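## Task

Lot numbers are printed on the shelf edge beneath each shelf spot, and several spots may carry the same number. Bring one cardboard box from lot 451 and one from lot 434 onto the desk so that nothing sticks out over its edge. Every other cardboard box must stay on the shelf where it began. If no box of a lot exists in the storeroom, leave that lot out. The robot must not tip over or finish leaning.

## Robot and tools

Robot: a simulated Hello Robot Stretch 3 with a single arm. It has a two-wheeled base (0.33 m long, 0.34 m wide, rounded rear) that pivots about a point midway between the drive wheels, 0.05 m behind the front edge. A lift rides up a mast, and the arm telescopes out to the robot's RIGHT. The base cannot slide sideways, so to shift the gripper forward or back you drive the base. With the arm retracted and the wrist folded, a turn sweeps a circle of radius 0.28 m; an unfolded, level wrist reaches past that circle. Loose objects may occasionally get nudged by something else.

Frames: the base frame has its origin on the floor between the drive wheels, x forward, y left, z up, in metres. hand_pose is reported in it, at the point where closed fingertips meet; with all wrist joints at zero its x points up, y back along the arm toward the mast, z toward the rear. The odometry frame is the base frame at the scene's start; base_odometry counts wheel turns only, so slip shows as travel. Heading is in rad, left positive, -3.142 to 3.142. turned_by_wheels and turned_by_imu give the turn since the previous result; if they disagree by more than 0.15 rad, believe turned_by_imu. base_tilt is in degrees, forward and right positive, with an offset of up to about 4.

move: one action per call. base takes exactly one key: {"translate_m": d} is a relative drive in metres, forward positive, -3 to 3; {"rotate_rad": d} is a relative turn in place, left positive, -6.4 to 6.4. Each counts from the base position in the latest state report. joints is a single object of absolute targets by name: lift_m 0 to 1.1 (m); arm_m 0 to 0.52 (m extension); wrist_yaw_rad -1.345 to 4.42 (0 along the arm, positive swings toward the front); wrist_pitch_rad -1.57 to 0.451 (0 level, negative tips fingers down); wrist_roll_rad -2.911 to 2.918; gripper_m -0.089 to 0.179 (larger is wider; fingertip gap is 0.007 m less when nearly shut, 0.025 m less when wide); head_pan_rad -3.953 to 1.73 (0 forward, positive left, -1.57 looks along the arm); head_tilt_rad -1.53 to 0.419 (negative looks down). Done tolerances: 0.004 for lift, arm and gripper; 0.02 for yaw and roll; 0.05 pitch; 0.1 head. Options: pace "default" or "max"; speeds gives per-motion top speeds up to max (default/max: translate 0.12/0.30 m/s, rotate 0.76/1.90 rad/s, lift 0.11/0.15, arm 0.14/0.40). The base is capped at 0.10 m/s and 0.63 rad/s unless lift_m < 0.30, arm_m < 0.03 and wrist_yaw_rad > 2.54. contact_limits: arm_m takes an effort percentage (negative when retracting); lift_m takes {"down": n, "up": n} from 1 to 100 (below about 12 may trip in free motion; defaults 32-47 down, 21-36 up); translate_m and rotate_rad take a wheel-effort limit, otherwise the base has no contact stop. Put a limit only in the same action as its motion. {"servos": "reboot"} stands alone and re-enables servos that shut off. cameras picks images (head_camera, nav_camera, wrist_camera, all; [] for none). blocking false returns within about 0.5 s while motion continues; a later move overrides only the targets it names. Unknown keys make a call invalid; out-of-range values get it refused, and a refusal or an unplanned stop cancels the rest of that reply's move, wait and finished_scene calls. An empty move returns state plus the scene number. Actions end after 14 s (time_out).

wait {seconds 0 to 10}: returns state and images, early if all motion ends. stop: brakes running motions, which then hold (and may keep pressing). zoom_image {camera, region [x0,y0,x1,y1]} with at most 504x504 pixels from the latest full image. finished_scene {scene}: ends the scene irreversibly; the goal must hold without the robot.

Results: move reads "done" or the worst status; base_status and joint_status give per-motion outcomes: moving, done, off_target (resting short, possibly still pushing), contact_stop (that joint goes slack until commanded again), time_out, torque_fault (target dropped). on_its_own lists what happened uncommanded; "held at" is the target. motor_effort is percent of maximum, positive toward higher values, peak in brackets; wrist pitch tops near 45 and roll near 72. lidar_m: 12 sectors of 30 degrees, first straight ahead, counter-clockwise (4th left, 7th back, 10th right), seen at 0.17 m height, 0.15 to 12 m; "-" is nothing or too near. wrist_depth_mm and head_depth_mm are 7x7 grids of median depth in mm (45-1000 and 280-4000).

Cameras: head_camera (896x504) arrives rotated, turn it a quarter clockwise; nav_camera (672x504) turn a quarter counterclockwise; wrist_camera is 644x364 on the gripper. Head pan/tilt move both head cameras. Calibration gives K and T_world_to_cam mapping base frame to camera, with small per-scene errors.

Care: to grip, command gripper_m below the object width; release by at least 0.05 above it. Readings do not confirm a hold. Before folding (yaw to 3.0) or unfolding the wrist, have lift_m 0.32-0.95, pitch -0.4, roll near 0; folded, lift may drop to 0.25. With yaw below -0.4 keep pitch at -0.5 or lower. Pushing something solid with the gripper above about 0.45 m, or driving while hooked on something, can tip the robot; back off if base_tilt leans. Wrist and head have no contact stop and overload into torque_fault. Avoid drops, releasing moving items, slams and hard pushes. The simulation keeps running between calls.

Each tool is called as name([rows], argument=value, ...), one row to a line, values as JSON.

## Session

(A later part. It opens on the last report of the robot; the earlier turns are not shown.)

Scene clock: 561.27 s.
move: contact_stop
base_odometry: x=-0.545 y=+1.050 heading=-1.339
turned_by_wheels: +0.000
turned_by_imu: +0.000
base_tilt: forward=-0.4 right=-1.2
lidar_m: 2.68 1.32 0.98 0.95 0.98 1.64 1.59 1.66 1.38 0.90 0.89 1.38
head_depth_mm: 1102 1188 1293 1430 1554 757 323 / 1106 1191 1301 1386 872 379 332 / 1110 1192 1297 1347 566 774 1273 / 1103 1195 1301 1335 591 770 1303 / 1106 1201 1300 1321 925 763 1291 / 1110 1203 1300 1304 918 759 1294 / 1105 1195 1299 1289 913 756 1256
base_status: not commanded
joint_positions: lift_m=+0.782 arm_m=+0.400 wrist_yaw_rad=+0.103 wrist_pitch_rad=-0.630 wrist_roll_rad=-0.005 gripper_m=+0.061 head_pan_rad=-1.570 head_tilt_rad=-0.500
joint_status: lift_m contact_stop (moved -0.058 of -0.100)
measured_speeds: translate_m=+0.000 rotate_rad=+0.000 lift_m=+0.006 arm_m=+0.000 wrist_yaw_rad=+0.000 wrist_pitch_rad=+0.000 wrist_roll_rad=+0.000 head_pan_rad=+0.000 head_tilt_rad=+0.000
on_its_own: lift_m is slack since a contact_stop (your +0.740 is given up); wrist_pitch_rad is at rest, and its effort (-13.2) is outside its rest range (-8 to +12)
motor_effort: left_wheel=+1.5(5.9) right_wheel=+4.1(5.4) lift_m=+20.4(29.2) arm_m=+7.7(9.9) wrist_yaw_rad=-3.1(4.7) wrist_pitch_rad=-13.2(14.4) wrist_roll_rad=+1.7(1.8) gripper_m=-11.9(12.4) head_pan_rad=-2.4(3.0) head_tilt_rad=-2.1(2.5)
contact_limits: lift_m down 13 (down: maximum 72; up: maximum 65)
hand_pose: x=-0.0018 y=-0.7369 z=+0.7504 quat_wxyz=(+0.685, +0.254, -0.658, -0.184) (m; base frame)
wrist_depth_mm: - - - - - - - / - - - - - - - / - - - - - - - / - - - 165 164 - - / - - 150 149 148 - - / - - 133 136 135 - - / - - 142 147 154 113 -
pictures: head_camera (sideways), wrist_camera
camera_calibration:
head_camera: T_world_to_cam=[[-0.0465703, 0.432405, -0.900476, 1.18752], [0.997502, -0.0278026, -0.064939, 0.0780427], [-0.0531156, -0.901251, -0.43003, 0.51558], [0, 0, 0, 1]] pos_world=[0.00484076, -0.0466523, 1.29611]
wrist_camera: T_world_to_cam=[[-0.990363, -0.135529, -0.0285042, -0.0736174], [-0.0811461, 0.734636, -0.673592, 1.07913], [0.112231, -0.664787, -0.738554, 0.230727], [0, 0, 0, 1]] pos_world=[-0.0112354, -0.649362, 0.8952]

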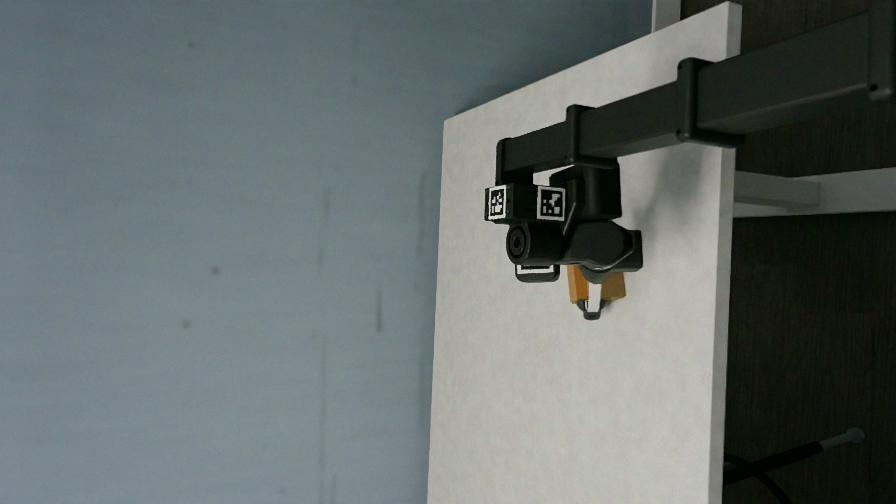

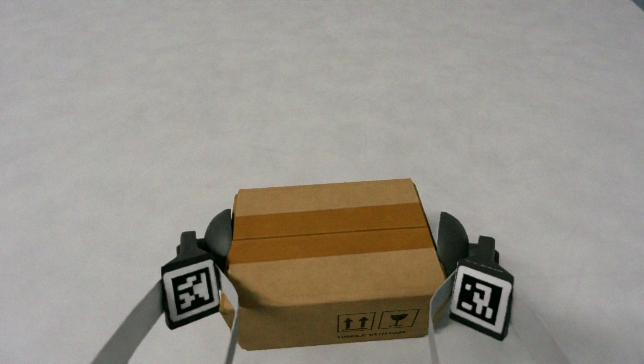

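Contact. Hold lift, open, raise, retract.

move(joints={"lift_m":0.786}, cameras=[])

move(joints={"gripper_m":0.17}, cameras=[])

move(joints={"lift_m":0.92}, cameras=["wrist_camera"])

move(joints={"arm_m":0.0}, cameras=["head_camera"])

Scene clock: 568.30 s.
move: done
base_odometry: x=-0.545 y=+1.050 heading=-1.339
turned_by_wheels: +0.000
turned_by_imu: +0.000
base_tilt: forward=-0.2 right=-1.3
lidar_m: 2.69 1.32 0.98 0.95 0.98 1.64 1.59 1.66 1.38 0.90 0.89 1.39
head_depth_mm: 1096 1186 1302 1427 1552 758 318 / 1101 1193 1296 1394 842 376 358 / 1101 1191 1303 1345 562 774 1273 / 1105 1191 1298 1333 590 768 1303 / 1105 1201 1302 1321 926 766 1300 / 1108 1194 1311 1306 914 761 1289 / 1107 1202 1307 1288 911 754 1253
base_status: not commanded
joint_positions: lift_m=+0.786 arm_m=+0.400 wrist_yaw_rad=+0.103 wrist_pitch_rad=-0.645 wrist_roll_rad=-0.005 gripper_m=+0.061 head_pan_rad=-1.570 head_tilt_rad=-0.500
joint_status: all done
measured_speeds: all 0
on_its_own: wrist_pitch_rad is at rest, and its effort (-10.7) is outside its rest range (-8 to +12)
motor_effort: left_wheel=+1.1(2.0) right_wheel=+4.8(5.2) lift_m=+16.9(25.6) arm_m=+2.9(4.0) wrist_yaw_rad=-3.4(3.7) wrist_pitch_rad=-10.7(11.0) wrist_roll_rad=+1.7(1.8) gripper_m=-11.8(11.8) head_pan_rad=-1.9(2.1) head_tilt_rad=-1.1(1.5)
hand_pose: x=-0.0021 y=-0.7343 z=+0.7515 quat_wxyz=(+0.683, +0.259, -0.656, -0.189) (m; base frame)
wrist_depth_mm: - - - - - - - / - - - - - - - / - - - - - - - / - - - 163 162 - - / - - 149 148 147 - - / - - 134 136 136 122 - / - - 138 152 - - -
pictures: none
No camera images: "cameras" was empty.

Scene clock: 569.93 s.
move: done
base_odometry: x=-0.545 y=+1.050 heading=-1.339
turned_by_wheels: +0.000
turned_by_imu: +0.000
base_tilt: forward=-0.3 right=-1.2
lidar_m: 2.69 1.32 0.98 0.95 0.99 1.63 1.59 1.66 1.38 0.90 0.89 1.38
head_depth_mm: 1100 1188 1295 1431 1555 758 320 / 1099 1197 1293 1377 841 377 359 / 1102 1195 1295 1342 564 773 1268 / 1107 1196 1303 1329 587 768 1305 / 1105 1193 1306 1320 922 762 1301 / 1107 1194 1294 1301 919 759 1290 / 1109 1200 1304 1287 908 756 1252
base_status: not commanded
joint_positions: lift_m=+0.786 arm_m=+0.400 wrist_yaw_rad=+0.103 wrist_pitch_rad=-0.708 wrist_roll_rad=-0.004 gripper_m=+0.170 head_pan_rad=-1.570 head_tilt_rad=-0.500
joint_status: all done
measured_speeds: all 0
motor_effort: left_wheel=+1.5(2.1) right_wheel=+4.5(5.4) lift_m=+29.6(30.9) arm_m=+2.4(3.5) wrist_yaw_rad=-3.6(4.3) wrist_pitch_rad=+1.1(10.7) wrist_roll_rad=+1.1(1.8) gripper_m=+0.9(83.5) head_pan_rad=-1.6(2.2) head_tilt_rad=-1.5(1.9)
hand_pose: x=-0.0032 y=-0.7230 z=+0.7397 quat_wxyz=(+0.676, +0.279, -0.648, -0.211) (m; base frame)
wrist_depth_mm: - - - - - - - / - - - - - - - / - - - - - - - / - - 154 150 148 - - / - 143 135 134 136 - - / - 124 138 148 145 - - / - - - - - - 106
pictures: none
No camera images: "cameras" was empty.

Scene clock: 572.00 s.
move: done
base_odometry: x=-0.545 y=+1.050 heading=-1.339
turned_by_wheels: +0.000
turned_by_imu: +0.000
base_tilt: forward=-0.3 right=-1.2
lidar_m: 2.69 1.32 0.98 0.95 0.99 1.63 1.59 1.66 1.38 0.90 0.89 1.38
head_depth_mm: 1105 1198 1299 1388 306 - 1294 / 1103 1186 1297 413 841 778 1323 / 1100 1193 1261 513 935 774 1276 / 1108 1196 1287 532 831 768 1308 / 1101 1186 1306 1315 888 764 1297 / 1103 1203 1307 1303 919 760 1296 / 1104 1193 1308 1291 911 756 1254
base_status: not commanded
joint_positions: lift_m=+0.920 arm_m=+0.400 wrist_yaw_rad=+0.103 wrist_pitch_rad=-0.709 wrist_roll_rad=-0.004 gripper_m=+0.170 head_pan_rad=-1.570 head_tilt_rad=-0.500
joint_status: all done
measured_speeds: all 0
motor_effort: left_wheel=+1.5(2.0) right_wheel=+4.7(5.2) lift_m=+31.0(33.4) arm_m=+1.2(3.0) wrist_yaw_rad=-2.8(3.9) wrist_pitch_rad=+1.3(1.4) wrist_roll_rad=+1.3(1.4) gripper_m=+0.8(1.3) head_pan_rad=-1.5(2.2) head_tilt_rad=-1.0(1.8)
hand_pose: x=-0.0033 y=-0.7228 z=+0.8736 quat_wxyz=(+0.676, +0.280, -0.648, -0.211) (m; base frame)
wrist_depth_mm: - - - - - - - / - - - - - - - / - - - - - - - / - - - - - - - / - 143 - - - - - / - 124 - 257 - - - / - - - 242 - - 106
pictures: wrist_camera
camera_calibration:
wrist_camera: T_world_to_cam=[[-0.990711, -0.132105, -0.0322391, -0.0639559], [-0.0847921, 0.785496, -0.613031, 1.13561], [0.106308, -0.604603, -0.789401, 0.419098], [0, 0, 0, 1]] pos_world=[-0.0116251, -0.647074, 1.02494]

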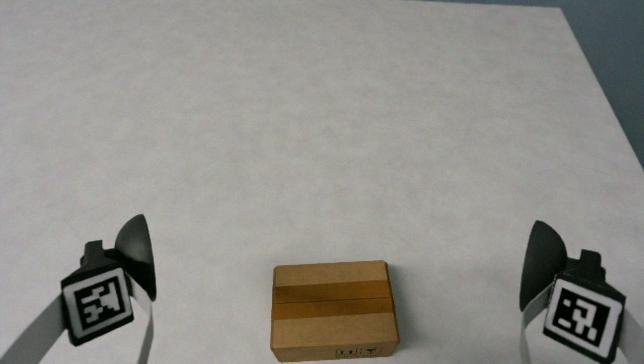

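Scene clock: 576.13 s.
move: done
base_odometry: x=-0.545 y=+1.050 heading=-1.339
turned_by_wheels: +0.000
turned_by_imu: +0.000
base_tilt: forward=-0.3 right=-1.3
lidar_m: 2.68 1.32 0.98 0.95 0.99 1.64 1.59 1.65 1.38 0.90 0.89 1.38
head_depth_mm: 1102 1195 1296 1425 1558 760 - / 1102 1190 1292 1390 947 753 - / 1101 1190 1292 1347 942 771 - / 1103 1195 1301 1338 861 739 - / 1108 1198 1294 1313 925 763 1295 / 1109 1195 1301 1310 920 759 1205 / 1110 1195 1308 1292 915 754 1253
base_status: not commanded
joint_positions: lift_m=+0.920 arm_m=+0.001 wrist_yaw_rad=+0.103 wrist_pitch_rad=-0.709 wrist_roll_rad=-0.004 gripper_m=+0.170 head_pan_rad=-1.570 head_tilt_rad=-0.500
joint_status: all done
measured_speeds: all 0
motor_effort: left_wheel=+1.8(2.1) right_wheel=+5.2(5.5) lift_m=+25.0(31.3) arm_m=-12.4(14.8) wrist_yaw_rad=-2.4(4.3) wrist_pitch_rad=+1.2(1.4) wrist_roll_rad=+0.9(1.3) gripper_m=+0.8(1.1) head_pan_rad=-1.3(2.0) head_tilt_rad=-0.3(1.5)
hand_pose: x=-0.0033 y=-0.3234 z=+0.8735 quat_wxyz=(+0.676, +0.280, -0.648, -0.211) (m; base frame)
wrist_depth_mm: - - - 485 486 - - / - - - - - - - / - - - - - - - / - - - - - - - / - - - - - - - / 123 141 - - - - - / 116 950 979 942 939 929 106
pictures: head_camera (sideways)
camera_calibration:
head_camera: T_world_to_cam=[[-0.0465703, 0.432405, -0.900476, 1.18752], [0.997502, -0.0278026, -0.064939, 0.0780427], [-0.0531156, -0.901251, -0.43003, 0.51558], [0, 0, 0, 1]] pos_world=[0.00484076, -0.0466523, 1.29611]

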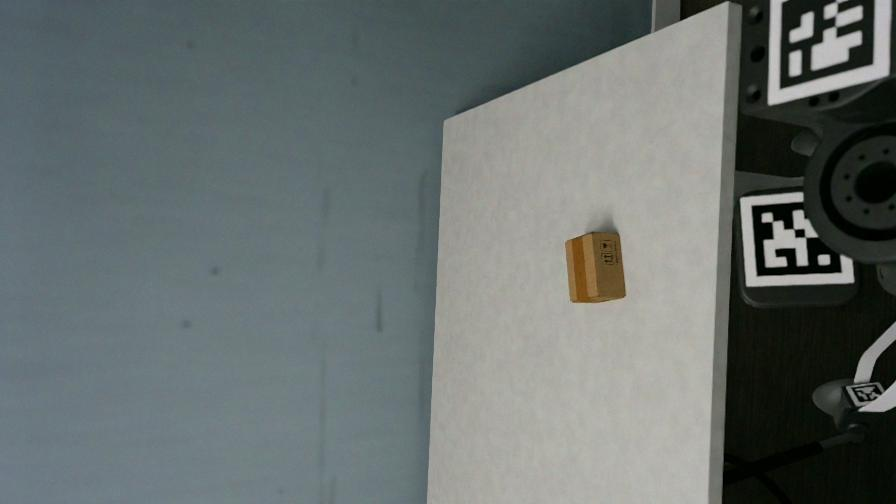

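move(joints={"wrist_pitch_rad":-0.4,"wrist_roll_rad":0,"wrist_yaw_rad":3.0,"gripper_m":0.04,"lift_m":0.9}, cameras=[])

move(base={"rotate_rad":0.22}, joints={"lift_m":0.27,"head_pan_rad":0}, pace="max", cameras=["nav_camera","head_camera"])

Scene clock: 602.10 s.
move: done
base_odometry: x=-0.545 y=+1.050 heading=-1.339
turned_by_wheels: +0.000
turned_by_imu: +0.000
base_tilt: forward=-0.2 right=-1.2
lidar_m: 2.69 1.32 0.98 0.95 0.99 1.64 1.59 1.66 1.38 0.90 0.88 1.38
head_depth_mm: 1102 1189 1293 1423 1546 782 - / 1100 1192 1296 1382 951 781 1437 / 1105 1197 1297 1344 939 774 1310 / 1106 1199 1300 1331 863 770 1345 / 1103 1197 1303 1309 924 763 1362 / 1107 1200 1303 1303 922 759 1319 / 1110 1204 1301 1287 913 758 1256
base_status: not commanded
joint_positions: lift_m=+0.900 arm_m=+0.001 wrist_yaw_rad=+2.997 wrist_pitch_rad=-0.421 wrist_roll_rad=-0.004 gripper_m=+0.040 head_pan_rad=-1.570 head_tilt_rad=-0.500
joint_status: all done
measured_speeds: all 0
motor_effort: left_wheel=+0.9(2.2) right_wheel=+4.7(5.3) lift_m=+30.7(33.1) arm_m=-10.3(11.8) wrist_yaw_rad=+2.0(6.0) wrist_pitch_rad=+3.3(6.5) wrist_roll_rad=+1.2(2.3) gripper_m=+0.2(81.7) head_pan_rad=-0.8(1.6) head_tilt_rad=+0.2(0.8)
hand_pose: x=+0.0111 y=+0.0762 z=+0.9121 quat_wxyz=(+0.197, +0.699, +0.098, +0.681) (m; base frame)
wrist_depth_mm: - 137 - - 942 - - / - 148 - - - - - / - 162 - - - - - / - 187 - - - - - / - - 204 - - - - / - - 127 - 129 - - / - - 263 - - - -
pictures: none
No camera images: "cameras" was empty.

Scene clock: 607.10 s.
move: done
base_odometry: x=-0.545 y=+1.050 heading=-1.120
turned_by_wheels: +0.220
turned_by_imu: +0.216
base_tilt: forward=-0.3 right=-1.1
lidar_m: 1.99 1.11 0.95 0.95 1.08 1.59 1.59 1.57 0.90 0.89 0.92 2.53
head_depth_mm: 2485 2670 2863 2879 2132 1638 1330 / 2513 2678 2905 2807 2106 1618 1322 / 2598 2773 3033 2873 2090 1604 1307 / 2634 2889 3041 2925 2060 1603 1309 / 2346 2539 2755 2747 2068 1587 1301 / 1894 1992 2117 2255 2035 1585 1289 / 1541 1618 1683 1768 1816 1576 1297
base_status: done
joint_positions: lift_m=+0.270 arm_m=+0.001 wrist_yaw_rad=+2.997 wrist_pitch_rad=-0.419 wrist_roll_rad=-0.004 gripper_m=+0.040 head_pan_rad=+0.000 head_tilt_rad=-0.500
joint_status: all done
measured_speeds: all 0
motor_effort: left_wheel=-8.7(12.6) right_wheel=+8.6(12.8) lift_m=+25.8(28.1) arm_m=-9.9(10.9) wrist_yaw_rad=+1.8(3.6) wrist_pitch_rad=+3.1(3.3) wrist_roll_rad=+1.3(1.5) gripper_m=+0.5(0.9) head_pan_rad=-3.3(4.8) head_tilt_rad=+1.5(1.5)
hand_pose: x=+0.0111 y=+0.0764 z=+0.2824 quat_wxyz=(+0.197, +0.699, +0.097, +0.681) (m; base frame)
wrist_depth_mm: - 137 - - - 874 - / - 148 - - - 934 - / 884 162 820 869 856 850 846 / 715 186 641 687 689 688 680 / 580 559 203 550 544 562 561 / 493 496 127 287 129 486 478 / 261 268 247 257 400 422 422
pictures: head_camera (sideways), nav_camera (sideways)
camera_calibration:
head_camera: T_world_to_cam=[[-0.432462, -0.0463082, -0.900462, 1.18985], [0.0283701, 0.997487, -0.0649232, 0.0840078], [0.901206, -0.053623, -0.430061, 0.509795], [0, 0, 0, 1]] pos_world=[0.0527524, -0.00135989, 1.29611]
nav_camera: T_world_to_cam=[[0.456191, 0.0170331, 0.889719, -1.11753], [0.0168469, -0.999803, 0.0105026, 0.0363522], [0.889722, 0.0101978, -0.456388, 0.54175], [0, 0, 0, 1]] pos_world=[0.0271877, 0.0498553, 1.24115]

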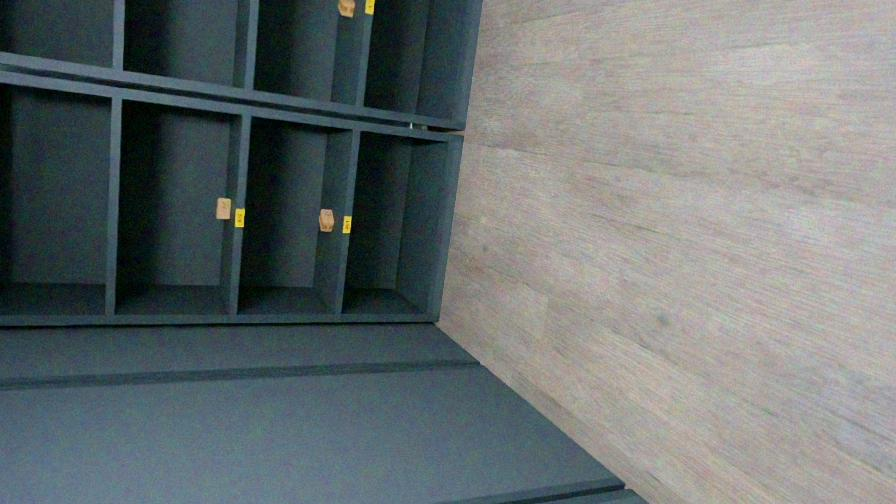

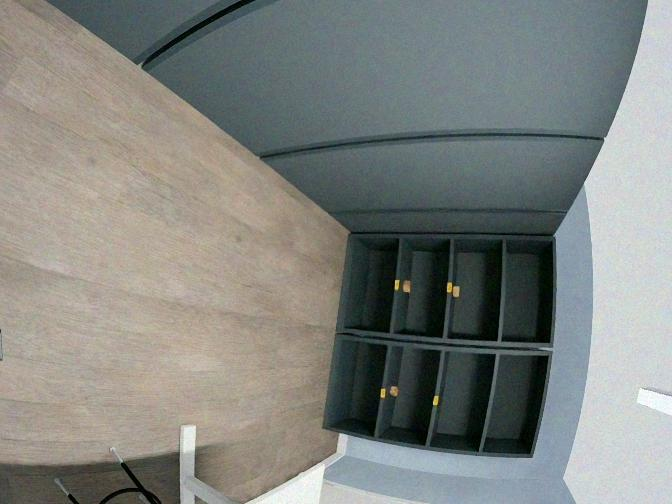

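move(base={"translate_m":2.0}, joints={"head_tilt_rad":-0.4}, pace="max", cameras=["head_camera"])

zoom_image(camera="head_camera", region=[300, 100, 700, 400])

Scene clock: 623.40 s.
move: done
base_odometry: x=+0.326 y=-0.750 heading=-1.120
turned_by_wheels: +0.000
turned_by_imu: +0.002
base_tilt: forward=-0.1 right=-1.3
lidar_m: 0.86 0.57 0.48 0.48 0.55 0.93 3.50 1.59 1.60 1.78 0.90 0.87
head_depth_mm: 947 1020 1088 958 1237 1076 1236 / 966 1047 1114 943 1264 1068 1232 / 987 1076 1144 933 1299 1058 1255 / 1010 1101 1175 919 1326 1056 1291 / 940 1087 1166 985 1295 1047 1325 / 746 851 894 891 994 1004 1130 / 690 740 781 835 889 947 1001
base_status: done
joint_positions: lift_m=+0.270 arm_m=+0.001 wrist_yaw_rad=+2.997 wrist_pitch_rad=-0.419 wrist_roll_rad=-0.004 gripper_m=+0.040 head_pan_rad=+0.000 head_tilt_rad=-0.399
joint_status: all done
measured_speeds: all 0
motor_effort: left_wheel=-3.5(9.6) right_wheel=+7.3(17.2) lift_m=+25.0(31.0) arm_m=-8.6(10.3) wrist_yaw_rad=+1.4(3.7) wrist_pitch_rad=+3.1(3.2) wrist_roll_rad=+1.3(1.4) gripper_m=+0.7(1.1) head_pan_rad=-2.5(3.7) head_tilt_rad=+3.6(7.2)
hand_pose: x=+0.0110 y=+0.0764 z=+0.2824 quat_wxyz=(+0.197, +0.699, +0.098, +0.681) (m; base frame)
wrist_depth_mm: - 137 - - - - - / - 148 - - - - 479 / 665 162 171 - - - 519 / 669 186 188 633 - - 570 / 587 562 204 552 542 561 558 / 494 494 127 286 129 482 482 / 261 268 247 258 402 425 416
pictures: head_camera (sideways)
camera_calibration:
head_camera: T_world_to_cam=[[-0.339543, -0.0462049, -0.939455, 1.24014], [0.0349905, 0.997481, -0.0617052, 0.0797767], [0.93994, -0.0538236, -0.33707, 0.388581], [0, 0, 0, 1]] pos_world=[0.0530477, -0.00136015, 1.30096]

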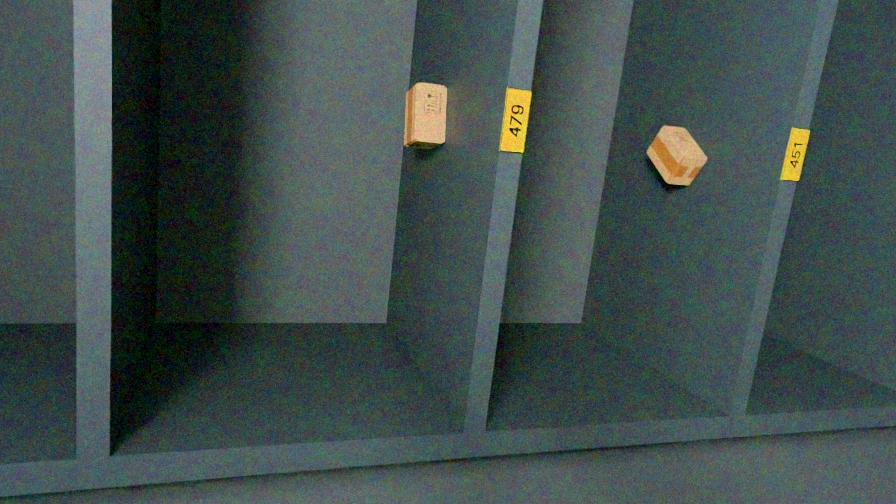

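Scaled by 1.260 from the camera's 896x504 image, which has a finer 1280x720 frame.

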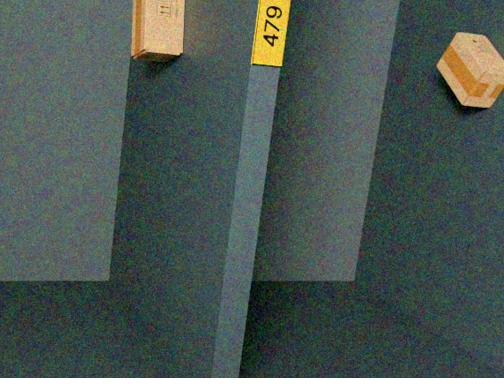

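move(base={"translate_m":0.21}, cameras=[])

move(base={"rotate_rad":1.4}, joints={"head_pan_rad":-1.57,"head_tilt_rad":-0.65,"lift_m":0.78}, cameras=[])

move(base={"translate_m":-0.1}, joints={"wrist_yaw_rad":0,"wrist_pitch_rad":-0.7,"gripper_m":0.17}, cameras=["head_camera","wrist_camera"])

Scene clock: 649.10 s.
move: done
base_odometry: x=+0.418 y=-0.939 heading=-1.120
turned_by_wheels: +0.000
turned_by_imu: +0.000
base_tilt: forward=-0.3 right=-1.1
lidar_m: 0.76 0.51 0.43 0.43 0.49 0.83 3.68 1.74 1.84 1.51 0.73 0.91
head_depth_mm: 437 846 901 932 603 1070 851 / 444 865 922 942 628 1063 842 / 451 887 947 934 625 1056 835 / 463 903 970 920 654 1057 833 / 528 924 983 907 687 1047 833 / 542 750 791 784 684 934 830 / 549 606 630 658 674 738 802
base_status: done
joint_positions: lift_m=+0.270 arm_m=+0.001 wrist_yaw_rad=+2.997 wrist_pitch_rad=-0.419 wrist_roll_rad=-0.004 gripper_m=+0.040 head_pan_rad=+0.000 head_tilt_rad=-0.399
joint_status: not commanded
measured_speeds: all 0
motor_effort: left_wheel=+6.1(7.3) right_wheel=+5.6(14.8) lift_m=+26.1(26.7) arm_m=-8.4(9.1) wrist_yaw_rad=+1.9(2.8) wrist_pitch_rad=+3.0(3.2) wrist_roll_rad=+1.3(1.3) gripper_m=+0.6(1.0) head_pan_rad=-1.5(2.9) head_tilt_rad=+0.3(2.5)
hand_pose: x=+0.0110 y=+0.0764 z=+0.2824 quat_wxyz=(+0.197, +0.699, +0.098, +0.681) (m; base frame)
wrist_depth_mm: - 137 - - - 412 400 / - 148 - - - 450 427 / - 162 170 - - 474 460 / 670 183 188 - 554 - - / 584 557 204 557 534 551 542 / 499 497 127 287 129 479 475 / 261 267 246 257 405 419 417
pictures: none
No camera images: "cameras" was empty.

Scene clock: 654.57 s.
move: done
base_odometry: x=+0.418 y=-0.939 heading=+0.280
turned_by_wheels: +1.400
turned_by_imu: +1.378
base_tilt: forward=-0.2 right=-1.2
lidar_m: 0.43 0.46 0.65 2.13 2.01 1.75 1.83 0.75 0.73 1.01 0.58 0.44
head_depth_mm: 811 895 801 640 1054 899 1170 / 815 902 792 1144 1042 923 1166 / 818 906 745 1156 1009 917 1158 / 826 913 769 1161 997 909 1140 / 826 919 762 1169 1025 1227 1124 / 833 923 753 1172 1015 1222 1137 / 827 894 741 915 951 945 1137
base_status: done
joint_positions: lift_m=+0.780 arm_m=+0.001 wrist_yaw_rad=+2.997 wrist_pitch_rad=-0.419 wrist_roll_rad=-0.004 gripper_m=+0.040 head_pan_rad=-1.570 head_tilt_rad=-0.650
joint_status: all done
measured_speeds: all 0
motor_effort: left_wheel=-8.6(13.2) right_wheel=+8.6(12.3) lift_m=+30.7(34.4) arm_m=-11.2(13.3) wrist_yaw_rad=+1.8(3.5) wrist_pitch_rad=+3.1(3.2) wrist_roll_rad=+0.9(1.4) gripper_m=+0.3(0.9) head_pan_rad=+3.3(4.5) head_tilt_rad=+3.2(7.9)
hand_pose: x=+0.0110 y=+0.0764 z=+0.7924 quat_wxyz=(+0.197, +0.699, +0.097, +0.681) (m; base frame)
wrist_depth_mm: - 137 - - - - - / - 147 - - - - - / - 162 - - - - - / - 186 - - - - - / - - 204 - - - - / - - 127 - 129 - - / 976 984 262 942 911 - -
pictures: none
No camera images: "cameras" was empty.

Scene clock: 657.07 s.
move: done
base_odometry: x=+0.322 y=-0.967 heading=+0.280
turned_by_wheels: +0.000
turned_by_imu: +0.000
base_tilt: forward=-0.3 right=-1.1
lidar_m: 0.53 0.56 0.79 2.62 1.95 1.67 1.73 1.35 0.67 1.00 0.71 0.54
head_depth_mm: 808 889 803 638 1024 905 1042 / 808 899 791 1138 1044 898 1160 / 814 901 782 1151 1035 915 1131 / 820 908 746 1157 1001 913 368 / 825 913 759 1163 993 905 1123 / 829 920 752 1171 1017 1227 1136 / 831 927 742 1153 1010 1191 1130
base_status: done
joint_positions: lift_m=+0.780 arm_m=+0.001 wrist_yaw_rad=+0.003 wrist_pitch_rad=-0.708 wrist_roll_rad=-0.004 gripper_m=+0.170 head_pan_rad=-1.570 head_tilt_rad=-0.650
joint_status: all done
measured_speeds: all 0
motor_effort: left_wheel=-3.4(12.3) right_wheel=-7.4(10.0) lift_m=+30.2(31.0) arm_m=-10.4(11.8) wrist_yaw_rad=-3.4(6.2) wrist_pitch_rad=+1.0(3.5) wrist_roll_rad=+1.1(1.4) gripper_m=+0.9(82.3) head_pan_rad=+2.9(4.0) head_tilt_rad=+3.1(4.2)
hand_pose: x=-0.0210 y=-0.3245 z=+0.7337 quat_wxyz=(+0.665, +0.247, -0.661, -0.244) (m; base frame)
wrist_depth_mm: - - - - - - - / - - - 552 - - 557 / - - - - - - 486 / - - - - - - - / - 143 - - - 139 515 / - 127 870 852 - - - / - 815 826 825 825 803 106
pictures: head_camera (sideways), wrist_camera
camera_calibration:
head_camera: T_world_to_cam=[[-0.0467602, 0.562013, -0.825806, 1.09009], [0.997498, -0.0176043, -0.0684629, 0.082622], [-0.0530148, -0.826941, -0.559784, 0.684389], [0, 0, 0, 1]] pos_world=[0.00484046, -0.0452431, 1.28897]
wrist_camera: T_world_to_cam=[[-0.998932, -0.0331167, -0.0322165, -0.00146531], [-0.00638943, 0.789618, -0.613566, 0.738802], [0.045758, -0.612705, -0.788986, 0.547258], [0, 0, 0, 1]] pos_world=[-0.0217846, -0.248112, 0.885035]

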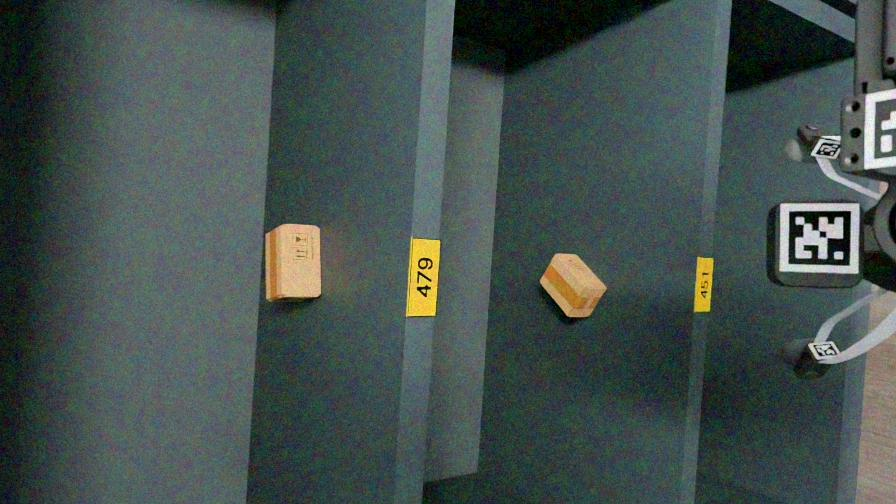

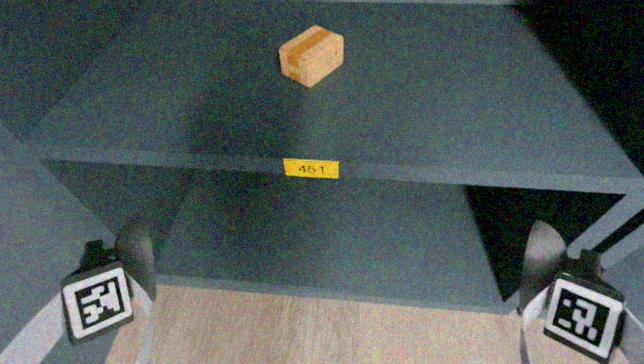

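move(base={"translate_m":0.147}, joints={"wrist_yaw_rad":-0.62,"lift_m":0.7}, cameras=[])

move(joints={"arm_m":0.37}, contact_limits={"arm_m":30}, cameras=["wrist_camera","head_camera"])

Scene clock: 678.87 s.
move: done
base_odometry: x=+0.463 y=-0.926 heading=+0.279
turned_by_wheels: +0.000
turned_by_imu: +0.000
base_tilt: forward=-0.3 right=-1.5
lidar_m: 0.38 0.41 0.58 1.89 2.05 1.78 1.88 0.76 0.78 1.01 0.52 0.40
head_depth_mm: 816 896 803 640 1058 904 1145 / 817 904 755 1147 1041 921 1140 / 821 906 752 1154 1002 917 1134 / 827 914 772 1169 1032 911 1127 / 830 917 763 1173 1022 1230 1134 / 834 924 750 1132 1017 1163 1143 / 761 781 720 797 872 911 1092
base_status: done
joint_positions: lift_m=+0.700 arm_m=+0.001 wrist_yaw_rad=-0.617 wrist_pitch_rad=-0.709 wrist_roll_rad=-0.004 gripper_m=+0.170 head_pan_rad=-1.570 head_tilt_rad=-0.650
joint_status: all done
measured_speeds: all 0
motor_effort: left_wheel=+1.4(9.3) right_wheel=+9.6(13.3) lift_m=+23.7(28.1) arm_m=-6.7(8.7) wrist_yaw_rad=-2.9(5.9) wrist_pitch_rad=+1.2(1.3) wrist_roll_rad=+1.1(1.3) gripper_m=+0.8(1.1) head_pan_rad=+2.6(3.8) head_tilt_rad=+3.9(3.9)
hand_pose: x=-0.1250 y=-0.2913 z=+0.6536 quat_wxyz=(+0.559, +0.034, -0.705, -0.436) (m; base frame)
wrist_depth_mm: - 459 - - - 580 - / - - - - - - - / - - - - 764 - - / - - - - 876 991 986 / - 143 - - 900 897 897 / - 124 790 822 807 805 797 / - 711 756 748 736 723 106
pictures: none
No camera images: "cameras" was empty.

Scene clock: 682.80 s.
move: done
base_odometry: x=+0.463 y=-0.926 heading=+0.279
turned_by_wheels: +0.000
turned_by_imu: +0.000
base_tilt: forward=-0.3 right=-1.1
lidar_m: 0.38 0.40 0.58 1.90 2.04 1.78 1.88 0.76 0.78 1.01 0.52 0.40
head_depth_mm: 810 898 803 640 1054 905 1133 / 818 903 754 1144 1011 428 354 / 820 906 751 617 591 911 1139 / 827 913 773 619 616 912 1145 / 829 915 761 1174 1022 1231 1138 / 831 925 750 1135 1018 1162 1134 / 760 783 720 795 876 913 1090
base_status: not commanded
joint_positions: lift_m=+0.700 arm_m=+0.370 wrist_yaw_rad=-0.617 wrist_pitch_rad=-0.709 wrist_roll_rad=-0.004 gripper_m=+0.170 head_pan_rad=-1.570 head_tilt_rad=-0.650
joint_status: all done
measured_speeds: all 0
motor_effort: left_wheel=+2.0(2.2) right_wheel=+9.6(10.6) lift_m=+28.2(28.6) arm_m=+13.4(15.4) wrist_yaw_rad=-2.9(4.7) wrist_pitch_rad=+1.3(1.4) wrist_roll_rad=+1.0(1.4) gripper_m=+0.6(1.5) head_pan_rad=+3.2(3.7) head_tilt_rad=+2.9(3.8)
contact_limits: arm_m 30 (drawing in: default 31, maximum 55; extending or still: default 40, maximum 69)
hand_pose: x=-0.1250 y=-0.6606 z=+0.6535 quat_wxyz=(+0.559, +0.034, -0.705, -0.436) (m; base frame)
wrist_depth_mm: 334 - - - - 505 - / - - - - - - 427 / - - - - - - - / - - 280 289 323 327 323 / 312 309 259 298 303 301 298 / 117 141 277 276 273 268 271 / 247 251 255 253 251 245 108
pictures: head_camera (sideways), wrist_camera
camera_calibration:
head_camera: T_world_to_cam=[[-0.0467602, 0.562013, -0.825806, 1.09009], [0.997498, -0.0176043, -0.0684629, 0.082622], [-0.0530148, -0.826941, -0.559784, 0.684389], [0, 0, 0, 1]] pos_world=[0.00484046, -0.0452431, 1.28897]
wrist_camera: T_world_to_cam=[[-0.832062, 0.55374, -0.0323119, 0.289594], [0.454185, 0.646713, -0.612763, 0.917058], [-0.318415, -0.524532, -0.789606, 0.295894], [0, 0, 0, 1]] pos_world=[-0.0813376, -0.598227, 0.804936]

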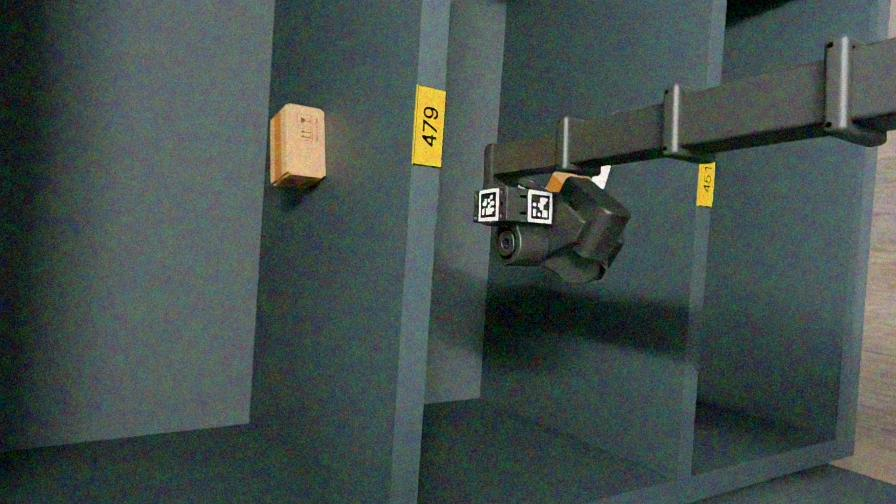

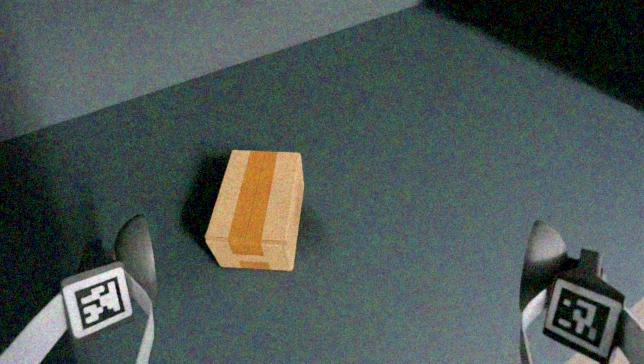

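move(joints={"arm_m":0.474}, contact_limits={"arm_m":30}, cameras=[])

move(joints={"lift_m":0.613}, contact_limits={"lift_m":{"down":14}}, speeds={"lift_m":0.05}, cameras=["wrist_camera"])

Scene clock: 698.20 s.
move: done
base_odometry: x=+0.463 y=-0.926 heading=+0.279
turned_by_wheels: +0.000
turned_by_imu: +0.000
base_tilt: forward=-0.2 right=-1.2
lidar_m: 0.38 0.40 0.58 1.89 2.04 1.78 1.88 0.76 0.78 1.01 0.52 0.40
head_depth_mm: 812 895 802 639 1048 903 1126 / 818 902 758 1149 1011 428 358 / 821 910 751 625 694 892 1130 / 825 917 771 666 969 909 1141 / 830 919 759 1175 1024 1232 1142 / 833 924 753 1128 1016 1163 1134 / 758 781 720 796 872 911 1088
base_status: not commanded
joint_positions: lift_m=+0.700 arm_m=+0.474 wrist_yaw_rad=-0.617 wrist_pitch_rad=-0.709 wrist_roll_rad=-0.004 gripper_m=+0.170 head_pan_rad=-1.570 head_tilt_rad=-0.650
joint_status: all done
measured_speeds: all 0
motor_effort: left_wheel=+1.9(2.2) right_wheel=+9.7(10.4) lift_m=+29.0(31.4) arm_m=+12.6(15.1) wrist_yaw_rad=-2.5(4.0) wrist_pitch_rad=+1.4(1.4) wrist_roll_rad=+1.1(1.3) gripper_m=+0.4(1.1) head_pan_rad=+2.8(3.5) head_tilt_rad=+3.4(3.8)
contact_limits: arm_m 30 (drawing in: default 31, maximum 55; extending or still: default 40, maximum 69)
hand_pose: x=-0.1250 y=-0.7646 z=+0.6535 quat_wxyz=(+0.559, +0.034, -0.705, -0.436) (m; base frame)
wrist_depth_mm: 255 282 319 - - 493 - / 277 310 333 - - - - / 306 329 - - - - - / 333 328 - 325 321 325 322 / 310 308 306 303 303 300 296 / 117 141 277 224 272 268 269 / 248 251 254 205 250 245 108
pictures: none
No camera images: "cameras" was empty.

Scene clock: 700.47 s.
move: done
base_odometry: x=+0.463 y=-0.926 heading=+0.279
turned_by_wheels: +0.000
turned_by_imu: +0.000
base_tilt: forward=-0.2 right=-1.2
lidar_m: 0.38 0.41 0.58 1.89 2.05 1.78 1.88 0.76 0.78 1.01 0.52 0.40
head_depth_mm: 813 894 801 639 1055 903 1148 / 815 904 757 1147 1047 895 444 / 821 912 752 742 712 849 1130 / 823 913 772 741 756 908 1145 / 826 915 760 1174 1021 1240 1141 / 833 925 750 1128 1017 1169 1137 / 757 782 720 797 871 913 1092
base_status: not commanded
joint_positions: lift_m=+0.613 arm_m=+0.474 wrist_yaw_rad=-0.617 wrist_pitch_rad=-0.709 wrist_roll_rad=-0.004 gripper_m=+0.170 head_pan_rad=-1.570 head_tilt_rad=-0.650
joint_status: all done
measured_speeds: all 0
motor_effort: left_wheel=+1.8(2.3) right_wheel=+9.6(10.2) lift_m=+24.2(29.0) arm_m=+11.3(13.2) wrist_yaw_rad=-2.6(4.7) wrist_pitch_rad=+1.3(1.4) wrist_roll_rad=+0.9(1.3) gripper_m=+0.3(1.2) head_pan_rad=+2.1(3.4) head_tilt_rad=+2.6(3.8)
contact_limits: arm_m 30 (drawing in: default 31, maximum 55; extending or still: default 40, maximum 69); lift_m down 14 (down: maximum 72; up: maximum 65)
hand_pose: x=-0.1250 y=-0.7646 z=+0.5665 quat_wxyz=(+0.559, +0.034, -0.705, -0.436) (m; base frame)
wrist_depth_mm: 254 283 318 332 - 320 325 / 278 296 302 298 296 292 290 / 267 264 263 258 257 255 253 / 235 233 232 166 224 225 225 / 210 208 203 152 200 203 201 / 122 141 184 138 182 181 182 / 167 167 166 127 164 166 106
pictures: wrist_camera
camera_calibration:
wrist_camera: T_world_to_cam=[[-0.832062, 0.55374, -0.0323119, 0.344371], [0.454185, 0.646713, -0.612763, 0.931006], [-0.318415, -0.524532, -0.789606, 0.172647], [0, 0, 0, 1]] pos_world=[-0.0813376, -0.702227, 0.717936]

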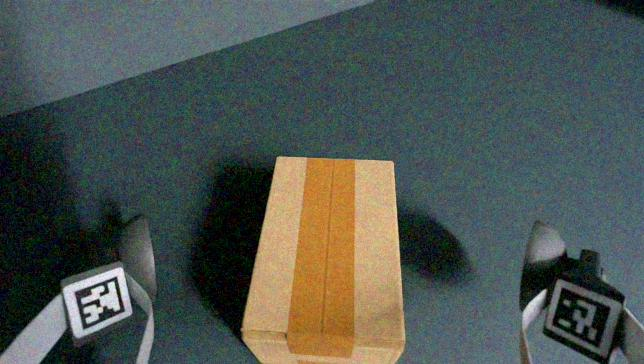

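move(joints={"gripper_m":0.035}, cameras=[])

move(joints={"lift_m":0.7}, speeds={"lift_m":0.05}, cameras=["wrist_camera"])

move(joints={"arm_m":0.0}, cameras=["wrist_camera"])

Scene clock: 708.43 s.
move: done
base_odometry: x=+0.463 y=-0.926 heading=+0.279
turned_by_wheels: +0.000
turned_by_imu: +0.000
base_tilt: forward=-0.3 right=-1.1
lidar_m: 0.38 0.41 0.58 1.89 2.05 1.78 1.88 0.76 0.78 1.01 0.52 0.40
head_depth_mm: 813 899 801 641 1055 906 1144 / 816 906 756 1155 1045 892 444 / 820 911 752 738 710 853 1126 / 823 912 771 741 763 911 1143 / 827 915 761 1170 1021 1229 1138 / 833 924 752 1127 1013 1160 1138 / 758 782 720 794 871 913 1091
base_status: not commanded
joint_positions: lift_m=+0.613 arm_m=+0.474 wrist_yaw_rad=-0.617 wrist_pitch_rad=-0.709 wrist_roll_rad=-0.004 gripper_m=+0.036 head_pan_rad=-1.570 head_tilt_rad=-0.650
joint_status: all done
measured_speeds: all 0
motor_effort: left_wheel=+1.6(2.1) right_wheel=+9.7(10.3) lift_m=+27.8(31.6) arm_m=+5.9(7.6) wrist_yaw_rad=-2.8(4.3) wrist_pitch_rad=+1.1(1.4) wrist_roll_rad=+1.3(1.3) gripper_m=-10.4(83.0) head_pan_rad=+2.1(3.3) head_tilt_rad=+2.9(3.2)
contact_limits: arm_m 30 (drawing in: default 31, maximum 55; extending or still: default 40, maximum 69); lift_m down 14 (down: maximum 72; up: maximum 65)
hand_pose: x=-0.1251 y=-0.7647 z=+0.5667 quat_wxyz=(+0.559, +0.033, -0.705, -0.435) (m; base frame)
wrist_depth_mm: 255 282 319 332 - 322 324 / 278 297 303 299 296 294 290 / 267 265 262 261 257 256 253 / 241 235 233 167 223 227 224 / 211 210 162 153 152 203 201 / 191 189 129 138 128 184 183 / 174 100 166 128 129 163 167
pictures: none
No camera images: "cameras" was empty.

Scene clock: 710.70 s.
move: done
base_odometry: x=+0.463 y=-0.926 heading=+0.279
turned_by_wheels: +0.000
turned_by_imu: +0.000
base_tilt: forward=-0.2 right=-1.2
lidar_m: 0.38 0.40 0.58 1.89 2.04 1.78 1.88 0.76 0.78 1.01 0.52 0.40
head_depth_mm: 809 898 801 640 1053 904 1129 / 818 902 757 1151 1009 428 357 / 822 909 748 626 695 885 1135 / 824 913 768 666 967 910 1143 / 827 916 761 1171 1019 1233 1144 / 833 923 752 1133 1015 1168 1135 / 759 783 720 793 871 916 1091
base_status: not commanded
joint_positions: lift_m=+0.700 arm_m=+0.474 wrist_yaw_rad=-0.617 wrist_pitch_rad=-0.715 wrist_roll_rad=-0.004 gripper_m=+0.035 head_pan_rad=-1.570 head_tilt_rad=-0.650
joint_status: all done
measured_speeds: all 0
motor_effort: left_wheel=+1.7(2.2) right_wheel=+9.5(10.3) lift_m=+30.2(35.3) arm_m=+3.3(6.0) wrist_yaw_rad=-3.9(4.3) wrist_pitch_rad=+2.5(2.5) wrist_roll_rad=+1.1(1.5) gripper_m=-9.4(10.6) head_pan_rad=+2.6(3.4) head_tilt_rad=+3.3(3.7)
contact_limits: arm_m 30 (drawing in: default 31, maximum 55; extending or still: default 40, maximum 69)
hand_pose: x=-0.1243 y=-0.7637 z=+0.6525 quat_wxyz=(+0.557, +0.036, -0.705, -0.437) (m; base frame)
wrist_depth_mm: 256 282 319 - - 493 - / 279 311 - - - - - / 305 330 - - - - - / 329 327 332 165 172 326 321 / 309 307 165 152 151 298 296 / 280 279 129 139 126 270 269 / 256 100 244 128 129 240 246
pictures: wrist_camera
camera_calibration:
wrist_camera: T_world_to_cam=[[-0.831944, 0.553911, -0.0324323, 0.347359], [0.456291, 0.649725, -0.607994, 0.982171], [-0.315702, -0.520615, -0.793279, 0.246847], [0, 0, 0, 1]] pos_world=[-0.0812425, -0.702034, 0.804238]

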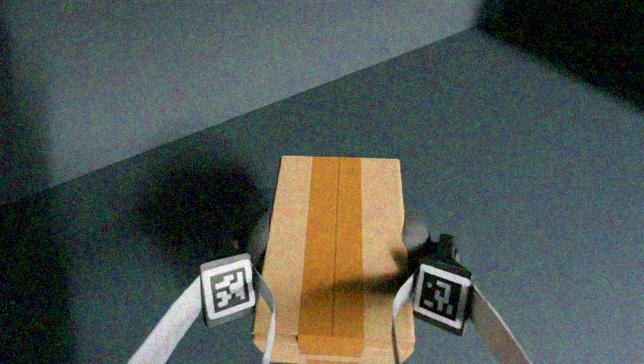

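Scene clock: 715.37 s.
move: done
base_odometry: x=+0.463 y=-0.926 heading=+0.279
turned_by_wheels: +0.000
turned_by_imu: +0.000
base_tilt: forward=-0.4 right=-1.3
lidar_m: 0.38 0.41 0.58 1.89 2.05 1.78 1.88 0.77 0.78 1.01 0.52 0.40
head_depth_mm: 811 900 804 641 1054 905 1144 / 817 902 758 1148 1044 922 1137 / 820 905 755 1160 1033 917 1137 / 826 912 774 1165 1031 908 1145 / 831 921 762 1175 1026 1228 1139 / 834 925 752 1126 1015 1162 1141 / 759 781 719 795 872 909 1088
base_status: not commanded
joint_positions: lift_m=+0.700 arm_m=+0.001 wrist_yaw_rad=-0.617 wrist_pitch_rad=-0.716 wrist_roll_rad=-0.004 gripper_m=+0.035 head_pan_rad=-1.570 head_tilt_rad=-0.650
joint_status: all done
measured_speeds: all 0
motor_effort: left_wheel=+1.5(2.2) right_wheel=+9.8(10.4) lift_m=+25.1(30.8) arm_m=-13.1(14.8) wrist_yaw_rad=-3.0(4.4) wrist_pitch_rad=+2.5(2.6) wrist_roll_rad=+1.3(1.4) gripper_m=-9.8(10.4) head_pan_rad=+2.0(3.0) head_tilt_rad=+2.6(3.4)
hand_pose: x=-0.1243 y=-0.2902 z=+0.6523 quat_wxyz=(+0.557, +0.036, -0.705, -0.438) (m; base frame)
wrist_depth_mm: - - - - - 587 - / - - - - - - - / - - - - 765 - - / - - - 166 786 982 996 / - - 151 152 151 895 870 / - - 129 139 126 792 819 / - 99 130 129 129 724 728
pictures: wrist_camera
camera_calibration:
wrist_camera: T_world_to_cam=[[-0.831926, 0.553936, -0.032471, 0.085203], [0.456552, 0.650064, -0.607435, 0.674131], [-0.315372, -0.520166, -0.793705, 0.493862], [0, 0, 0, 1]] pos_world=[-0.0811431, -0.228535, 0.804238]

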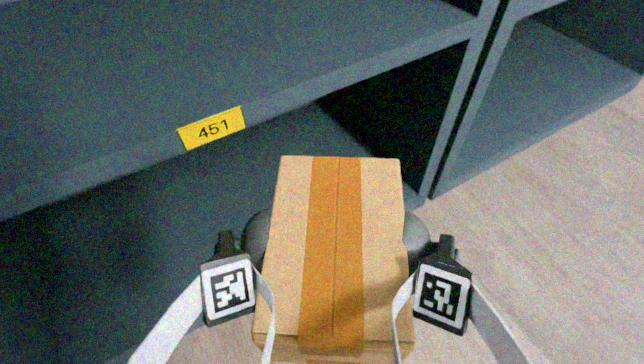

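move(base={"translate_m":-0.14}, joints={"wrist_yaw_rad":1.6}, cameras=[])

move(base={"rotate_rad":-1.43}, joints={"lift_m":0.8}, cameras=["wrist_camera"])

move(base={"translate_m":-1.3}, joints={"lift_m":0.97}, cameras=[])

move(base={"translate_m":-0.65}, joints={"head_tilt_rad":-0.5}, cameras=[])

move(base={"rotate_rad":-0.165}, cameras=["head_camera","nav_camera"])

Scene clock: 740.33 s.
move: done
base_odometry: x=+0.328 y=-0.965 heading=+0.280
turned_by_wheels: +0.000
turned_by_imu: +0.000
base_tilt: forward=-0.4 right=-1.3
lidar_m: 0.52 0.55 0.78 2.57 1.95 1.67 1.74 1.35 0.67 1.00 0.70 0.54
head_depth_mm: 806 894 806 641 1020 901 1095 / 811 897 795 1142 1041 898 1138 / 816 900 781 1150 1034 916 1138 / 820 905 745 1155 1036 907 1132 / 824 913 763 1172 1028 903 1144 / 826 914 753 1177 1017 1226 1139 / 831 925 743 1150 1014 1181 1132
base_status: done
joint_positions: lift_m=+0.700 arm_m=+0.001 wrist_yaw_rad=+1.597 wrist_pitch_rad=-0.716 wrist_roll_rad=-0.004 gripper_m=+0.035 head_pan_rad=-1.570 head_tilt_rad=-0.650
joint_status: all done
measured_speeds: all 0
motor_effort: left_wheel=-3.5(12.7) right_wheel=-7.1(9.7) lift_m=+31.3(31.8) arm_m=-12.4(13.3) wrist_yaw_rad=+2.7(6.4) wrist_pitch_rad=+2.6(2.6) wrist_roll_rad=+1.1(1.3) gripper_m=-9.8(10.6) head_pan_rad=+2.2(2.8) head_tilt_rad=+1.5(3.0)
hand_pose: x=+0.1561 y=-0.1411 z=+0.6523 quat_wxyz=(+0.641, +0.647, -0.283, +0.302) (m; base frame)
wrist_depth_mm: - - - 452 437 430 415 / - - - 514 - 463 459 / - - - 598 - - - / - - - 165 164 - - / 930 918 155 152 148 - - / 827 838 129 139 126 805 - / 764 99 725 128 129 716 -
pictures: none
No camera images: "cameras" was empty.

Scene clock: 743.70 s.
move: done
base_odometry: x=+0.328 y=-0.965 heading=-1.150
turned_by_wheels: -1.430
turned_by_imu: -1.407
base_tilt: forward=-0.3 right=-1.1
lidar_m: 1.00 0.63 0.53 0.52 0.59 0.96 3.70 1.67 1.75 1.42 0.67 0.70
head_depth_mm: 1397 1527 1699 1920 1786 1449 1271 / 1414 1553 1747 1949 1772 1427 1268 / 1436 1583 1767 2018 1760 1423 310 / 1494 1636 1858 2034 1741 1417 327 / 1514 1679 1888 2083 1739 1411 1185 / 1192 1296 1462 1605 1673 1393 1181 / 1170 1251 1476 1306 1568 1345 1180
base_status: done
joint_positions: lift_m=+0.800 arm_m=+0.001 wrist_yaw_rad=+1.597 wrist_pitch_rad=-0.716 wrist_roll_rad=-0.004 gripper_m=+0.035 head_pan_rad=-1.570 head_tilt_rad=-0.650
joint_status: all done
measured_speeds: all 0
motor_effort: left_wheel=+9.1(11.7) right_wheel=-9.8(13.7) lift_m=+24.3(34.3) arm_m=-11.4(13.5) wrist_yaw_rad=+2.1(3.5) wrist_pitch_rad=+2.5(2.7) wrist_roll_rad=+1.0(1.5) gripper_m=-9.9(10.4) head_pan_rad=+1.9(2.7) head_tilt_rad=+1.9(3.2)
hand_pose: x=+0.1560 y=-0.1411 z=+0.7523 quat_wxyz=(+0.641, +0.647, -0.283, +0.303) (m; base frame)
wrist_depth_mm: - - - - - - - / - - - - - - - / - - - - - - 508 / - - - 165 - - 571 / - - 155 152 149 867 - / - 924 129 138 126 870 - / 844 100 130 129 129 789 818
pictures: wrist_camera
camera_calibration:
wrist_camera: T_world_to_cam=[[0.0558815, -0.99791, -0.0324497, -0.118473], [-0.794036, -0.0247147, -0.607368, 0.609905], [0.605297, 0.0597068, -0.793758, 0.677342], [0, 0, 0, 1]] pos_world=[0.0809141, -0.143593, 0.904238]

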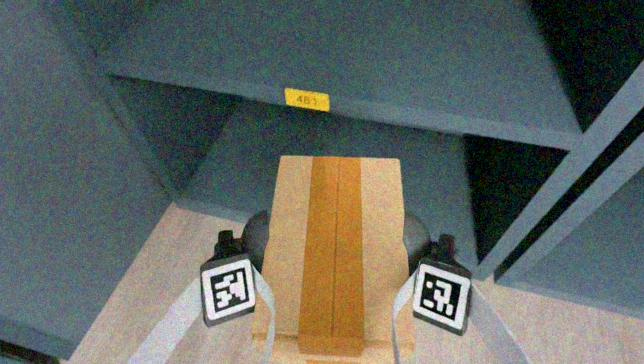

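Scene clock: 757.83 s.
move: done
base_odometry: x=-0.203 y=+0.221 heading=-1.150
turned_by_wheels: +0.000
turned_by_imu: -0.001
base_tilt: forward=-0.3 right=-1.1
lidar_m: 1.74 0.95 0.79 0.79 0.88 1.45 2.46 1.45 0.88 1.07 1.66 1.82
head_depth_mm: 1192 1302 1400 1091 - - 1168 / 1211 1337 1412 1041 - - - / 1230 1358 1455 1023 873 - - / 1265 1393 1457 1012 1497 1416 - / 1284 1429 1578 1005 1728 1406 - / 1306 1439 1628 1802 1724 1442 - / 1319 1483 1656 1911 1714 1437 -
base_status: done
joint_positions: lift_m=+0.970 arm_m=+0.001 wrist_yaw_rad=+1.597 wrist_pitch_rad=-0.716 wrist_roll_rad=-0.004 gripper_m=+0.035 head_pan_rad=-1.570 head_tilt_rad=-0.650
joint_status: all done
measured_speeds: all 0
motor_effort: left_wheel=-5.9(9.8) right_wheel=-6.1(14.9) lift_m=+24.2(34.1) arm_m=-6.7(12.8) wrist_yaw_rad=+2.6(4.3) wrist_pitch_rad=+2.5(2.7) wrist_roll_rad=+1.1(1.5) gripper_m=-10.2(10.6) head_pan_rad=+1.4(2.5) head_tilt_rad=+1.7(3.1)
hand_pose: x=+0.1560 y=-0.1411 z=+0.9223 quat_wxyz=(+0.641, +0.647, -0.283, +0.302) (m; base frame)
wrist_depth_mm: - - - - - - - / - - - - - - - / - - - - - - - / - - - 165 - - - / - - 155 152 152 - - / - - 129 139 126 - - / - 100 130 128 129 948 972
pictures: none
No camera images: "cameras" was empty.

Scene clock: 765.47 s.
move: done
base_odometry: x=-0.468 y=+0.815 heading=-1.150
turned_by_wheels: +0.000
turned_by_imu: -0.001
base_tilt: forward=-0.2 right=-1.2
lidar_m: 2.03 1.11 0.92 0.92 1.04 1.84 1.83 1.63 0.99 0.84 0.80 2.47
head_depth_mm: 1088 1167 1262 1327 1001 - - / 1107 1196 1286 1356 951 - - / 1128 1217 1326 1352 940 800 - / 1152 1241 1354 1328 933 799 1306 / 1171 1270 1388 1316 928 1459 1296 / 1200 1308 1413 1305 918 1446 1262 / 1223 1329 1461 1291 914 1522 1322
base_status: done
joint_positions: lift_m=+0.970 arm_m=+0.001 wrist_yaw_rad=+1.597 wrist_pitch_rad=-0.716 wrist_roll_rad=-0.004 gripper_m=+0.035 head_pan_rad=-1.570 head_tilt_rad=-0.500
joint_status: all done
measured_speeds: all 0
motor_effort: left_wheel=-6.2(10.6) right_wheel=-6.2(14.5) lift_m=+25.3(26.2) arm_m=-3.7(7.4) wrist_yaw_rad=+1.8(3.7) wrist_pitch_rad=+2.6(2.7) wrist_roll_rad=+1.3(1.4) gripper_m=-10.3(10.5) head_pan_rad=+1.3(2.1) head_tilt_rad=-4.8(5.6)
hand_pose: x=+0.1560 y=-0.1411 z=+0.9223 quat_wxyz=(+0.641, +0.647, -0.283, +0.302) (m; base frame)
wrist_depth_mm: - - - - - - - / - - - - - - - / - - - - - - - / - - - 165 - - - / - - 155 152 151 - - / - - 129 139 126 - - / - 99 130 128 129 962 972
pictures: none
No camera images: "cameras" was empty.

Scene clock: 766.70 s.
move: done
base_odometry: x=-0.468 y=+0.815 heading=-1.315
turned_by_wheels: -0.165
turned_by_imu: -0.162
base_tilt: forward=-0.2 right=-1.2
lidar_m: 2.44 1.25 0.95 0.92 0.97 1.88 1.83 1.86 0.99 0.85 0.80 2.00
head_depth_mm: 1114 1206 1313 1378 1000 - - / 1120 1210 1314 1364 945 - - / 1126 1222 1313 1341 940 801 - / 1126 1221 1334 1335 933 796 1341 / 1130 1227 1329 1316 930 793 1269 / 1137 1227 1342 1305 921 789 1292 / 1142 1228 1351 1293 913 1041 1291
base_status: done
joint_positions: lift_m=+0.970 arm_m=+0.001 wrist_yaw_rad=+1.597 wrist_pitch_rad=-0.716 wrist_roll_rad=-0.004 gripper_m=+0.035 head_pan_rad=-1.570 head_tilt_rad=-0.500
joint_status: not commanded
measured_speeds: all 0
motor_effort: left_wheel=+7.9(11.3) right_wheel=-10.1(13.9) lift_m=+26.2(26.3) arm_m=-3.4(4.5) wrist_yaw_rad=+1.8(3.2) wrist_pitch_rad=+2.5(2.6) wrist_roll_rad=+1.2(1.5) gripper_m=-10.1(10.4) head_pan_rad=+1.3(1.7) head_tilt_rad=-3.6(5.6)
hand_pose: x=+0.1560 y=-0.1410 z=+0.9223 quat_wxyz=(+0.641, +0.647, -0.283, +0.303) (m; base frame)
wrist_depth_mm: - - - - - - - / - - - - - - - / - - - - - - - / - - - 165 - - - / - - 155 152 151 - - / - - 129 138 126 - - / - 100 130 128 129 971 975
pictures: head_camera (sideways), nav_camera (sideways)
camera_calibration:
head_camera: T_world_to_cam=[[-0.0466064, 0.432518, -0.90042, 1.18745], [0.997511, -0.0275996, -0.0648895, 0.0779875], [-0.0529171, -0.901203, -0.430155, 0.515744], [0, 0, 0, 1]] pos_world=[0.00484121, -0.0466517, 1.29611]
nav_camera: T_world_to_cam=[[0.0173979, -0.456178, 0.889718, -1.11483], [-0.999789, -0.0176341, 0.0105089, 0.0426343], [0.0108954, -0.889714, -0.456389, 0.547164], [0, 0, 0, 1]] pos_world=[0.0560594, -0.0209895, 1.24115]

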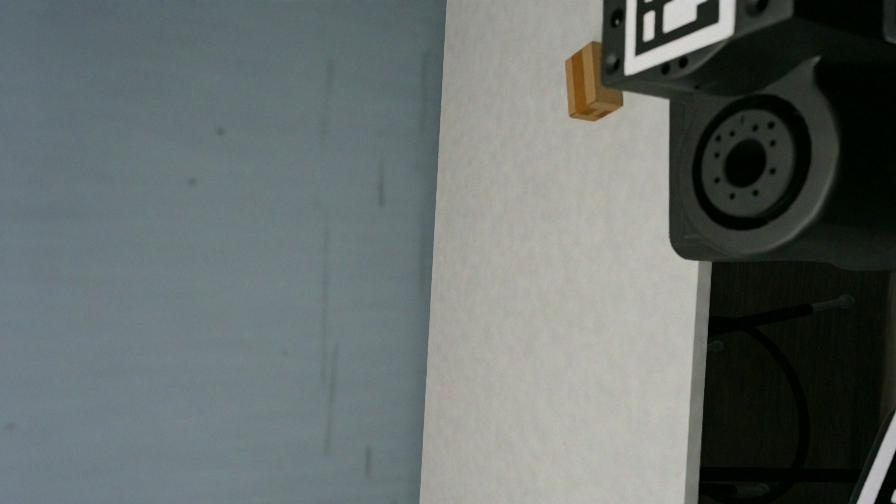

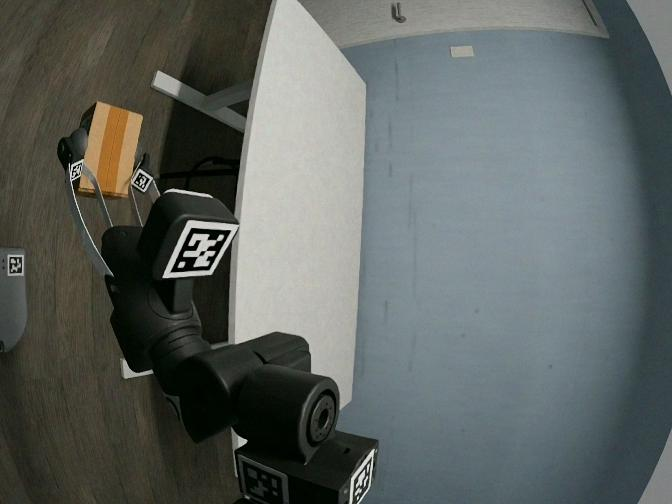

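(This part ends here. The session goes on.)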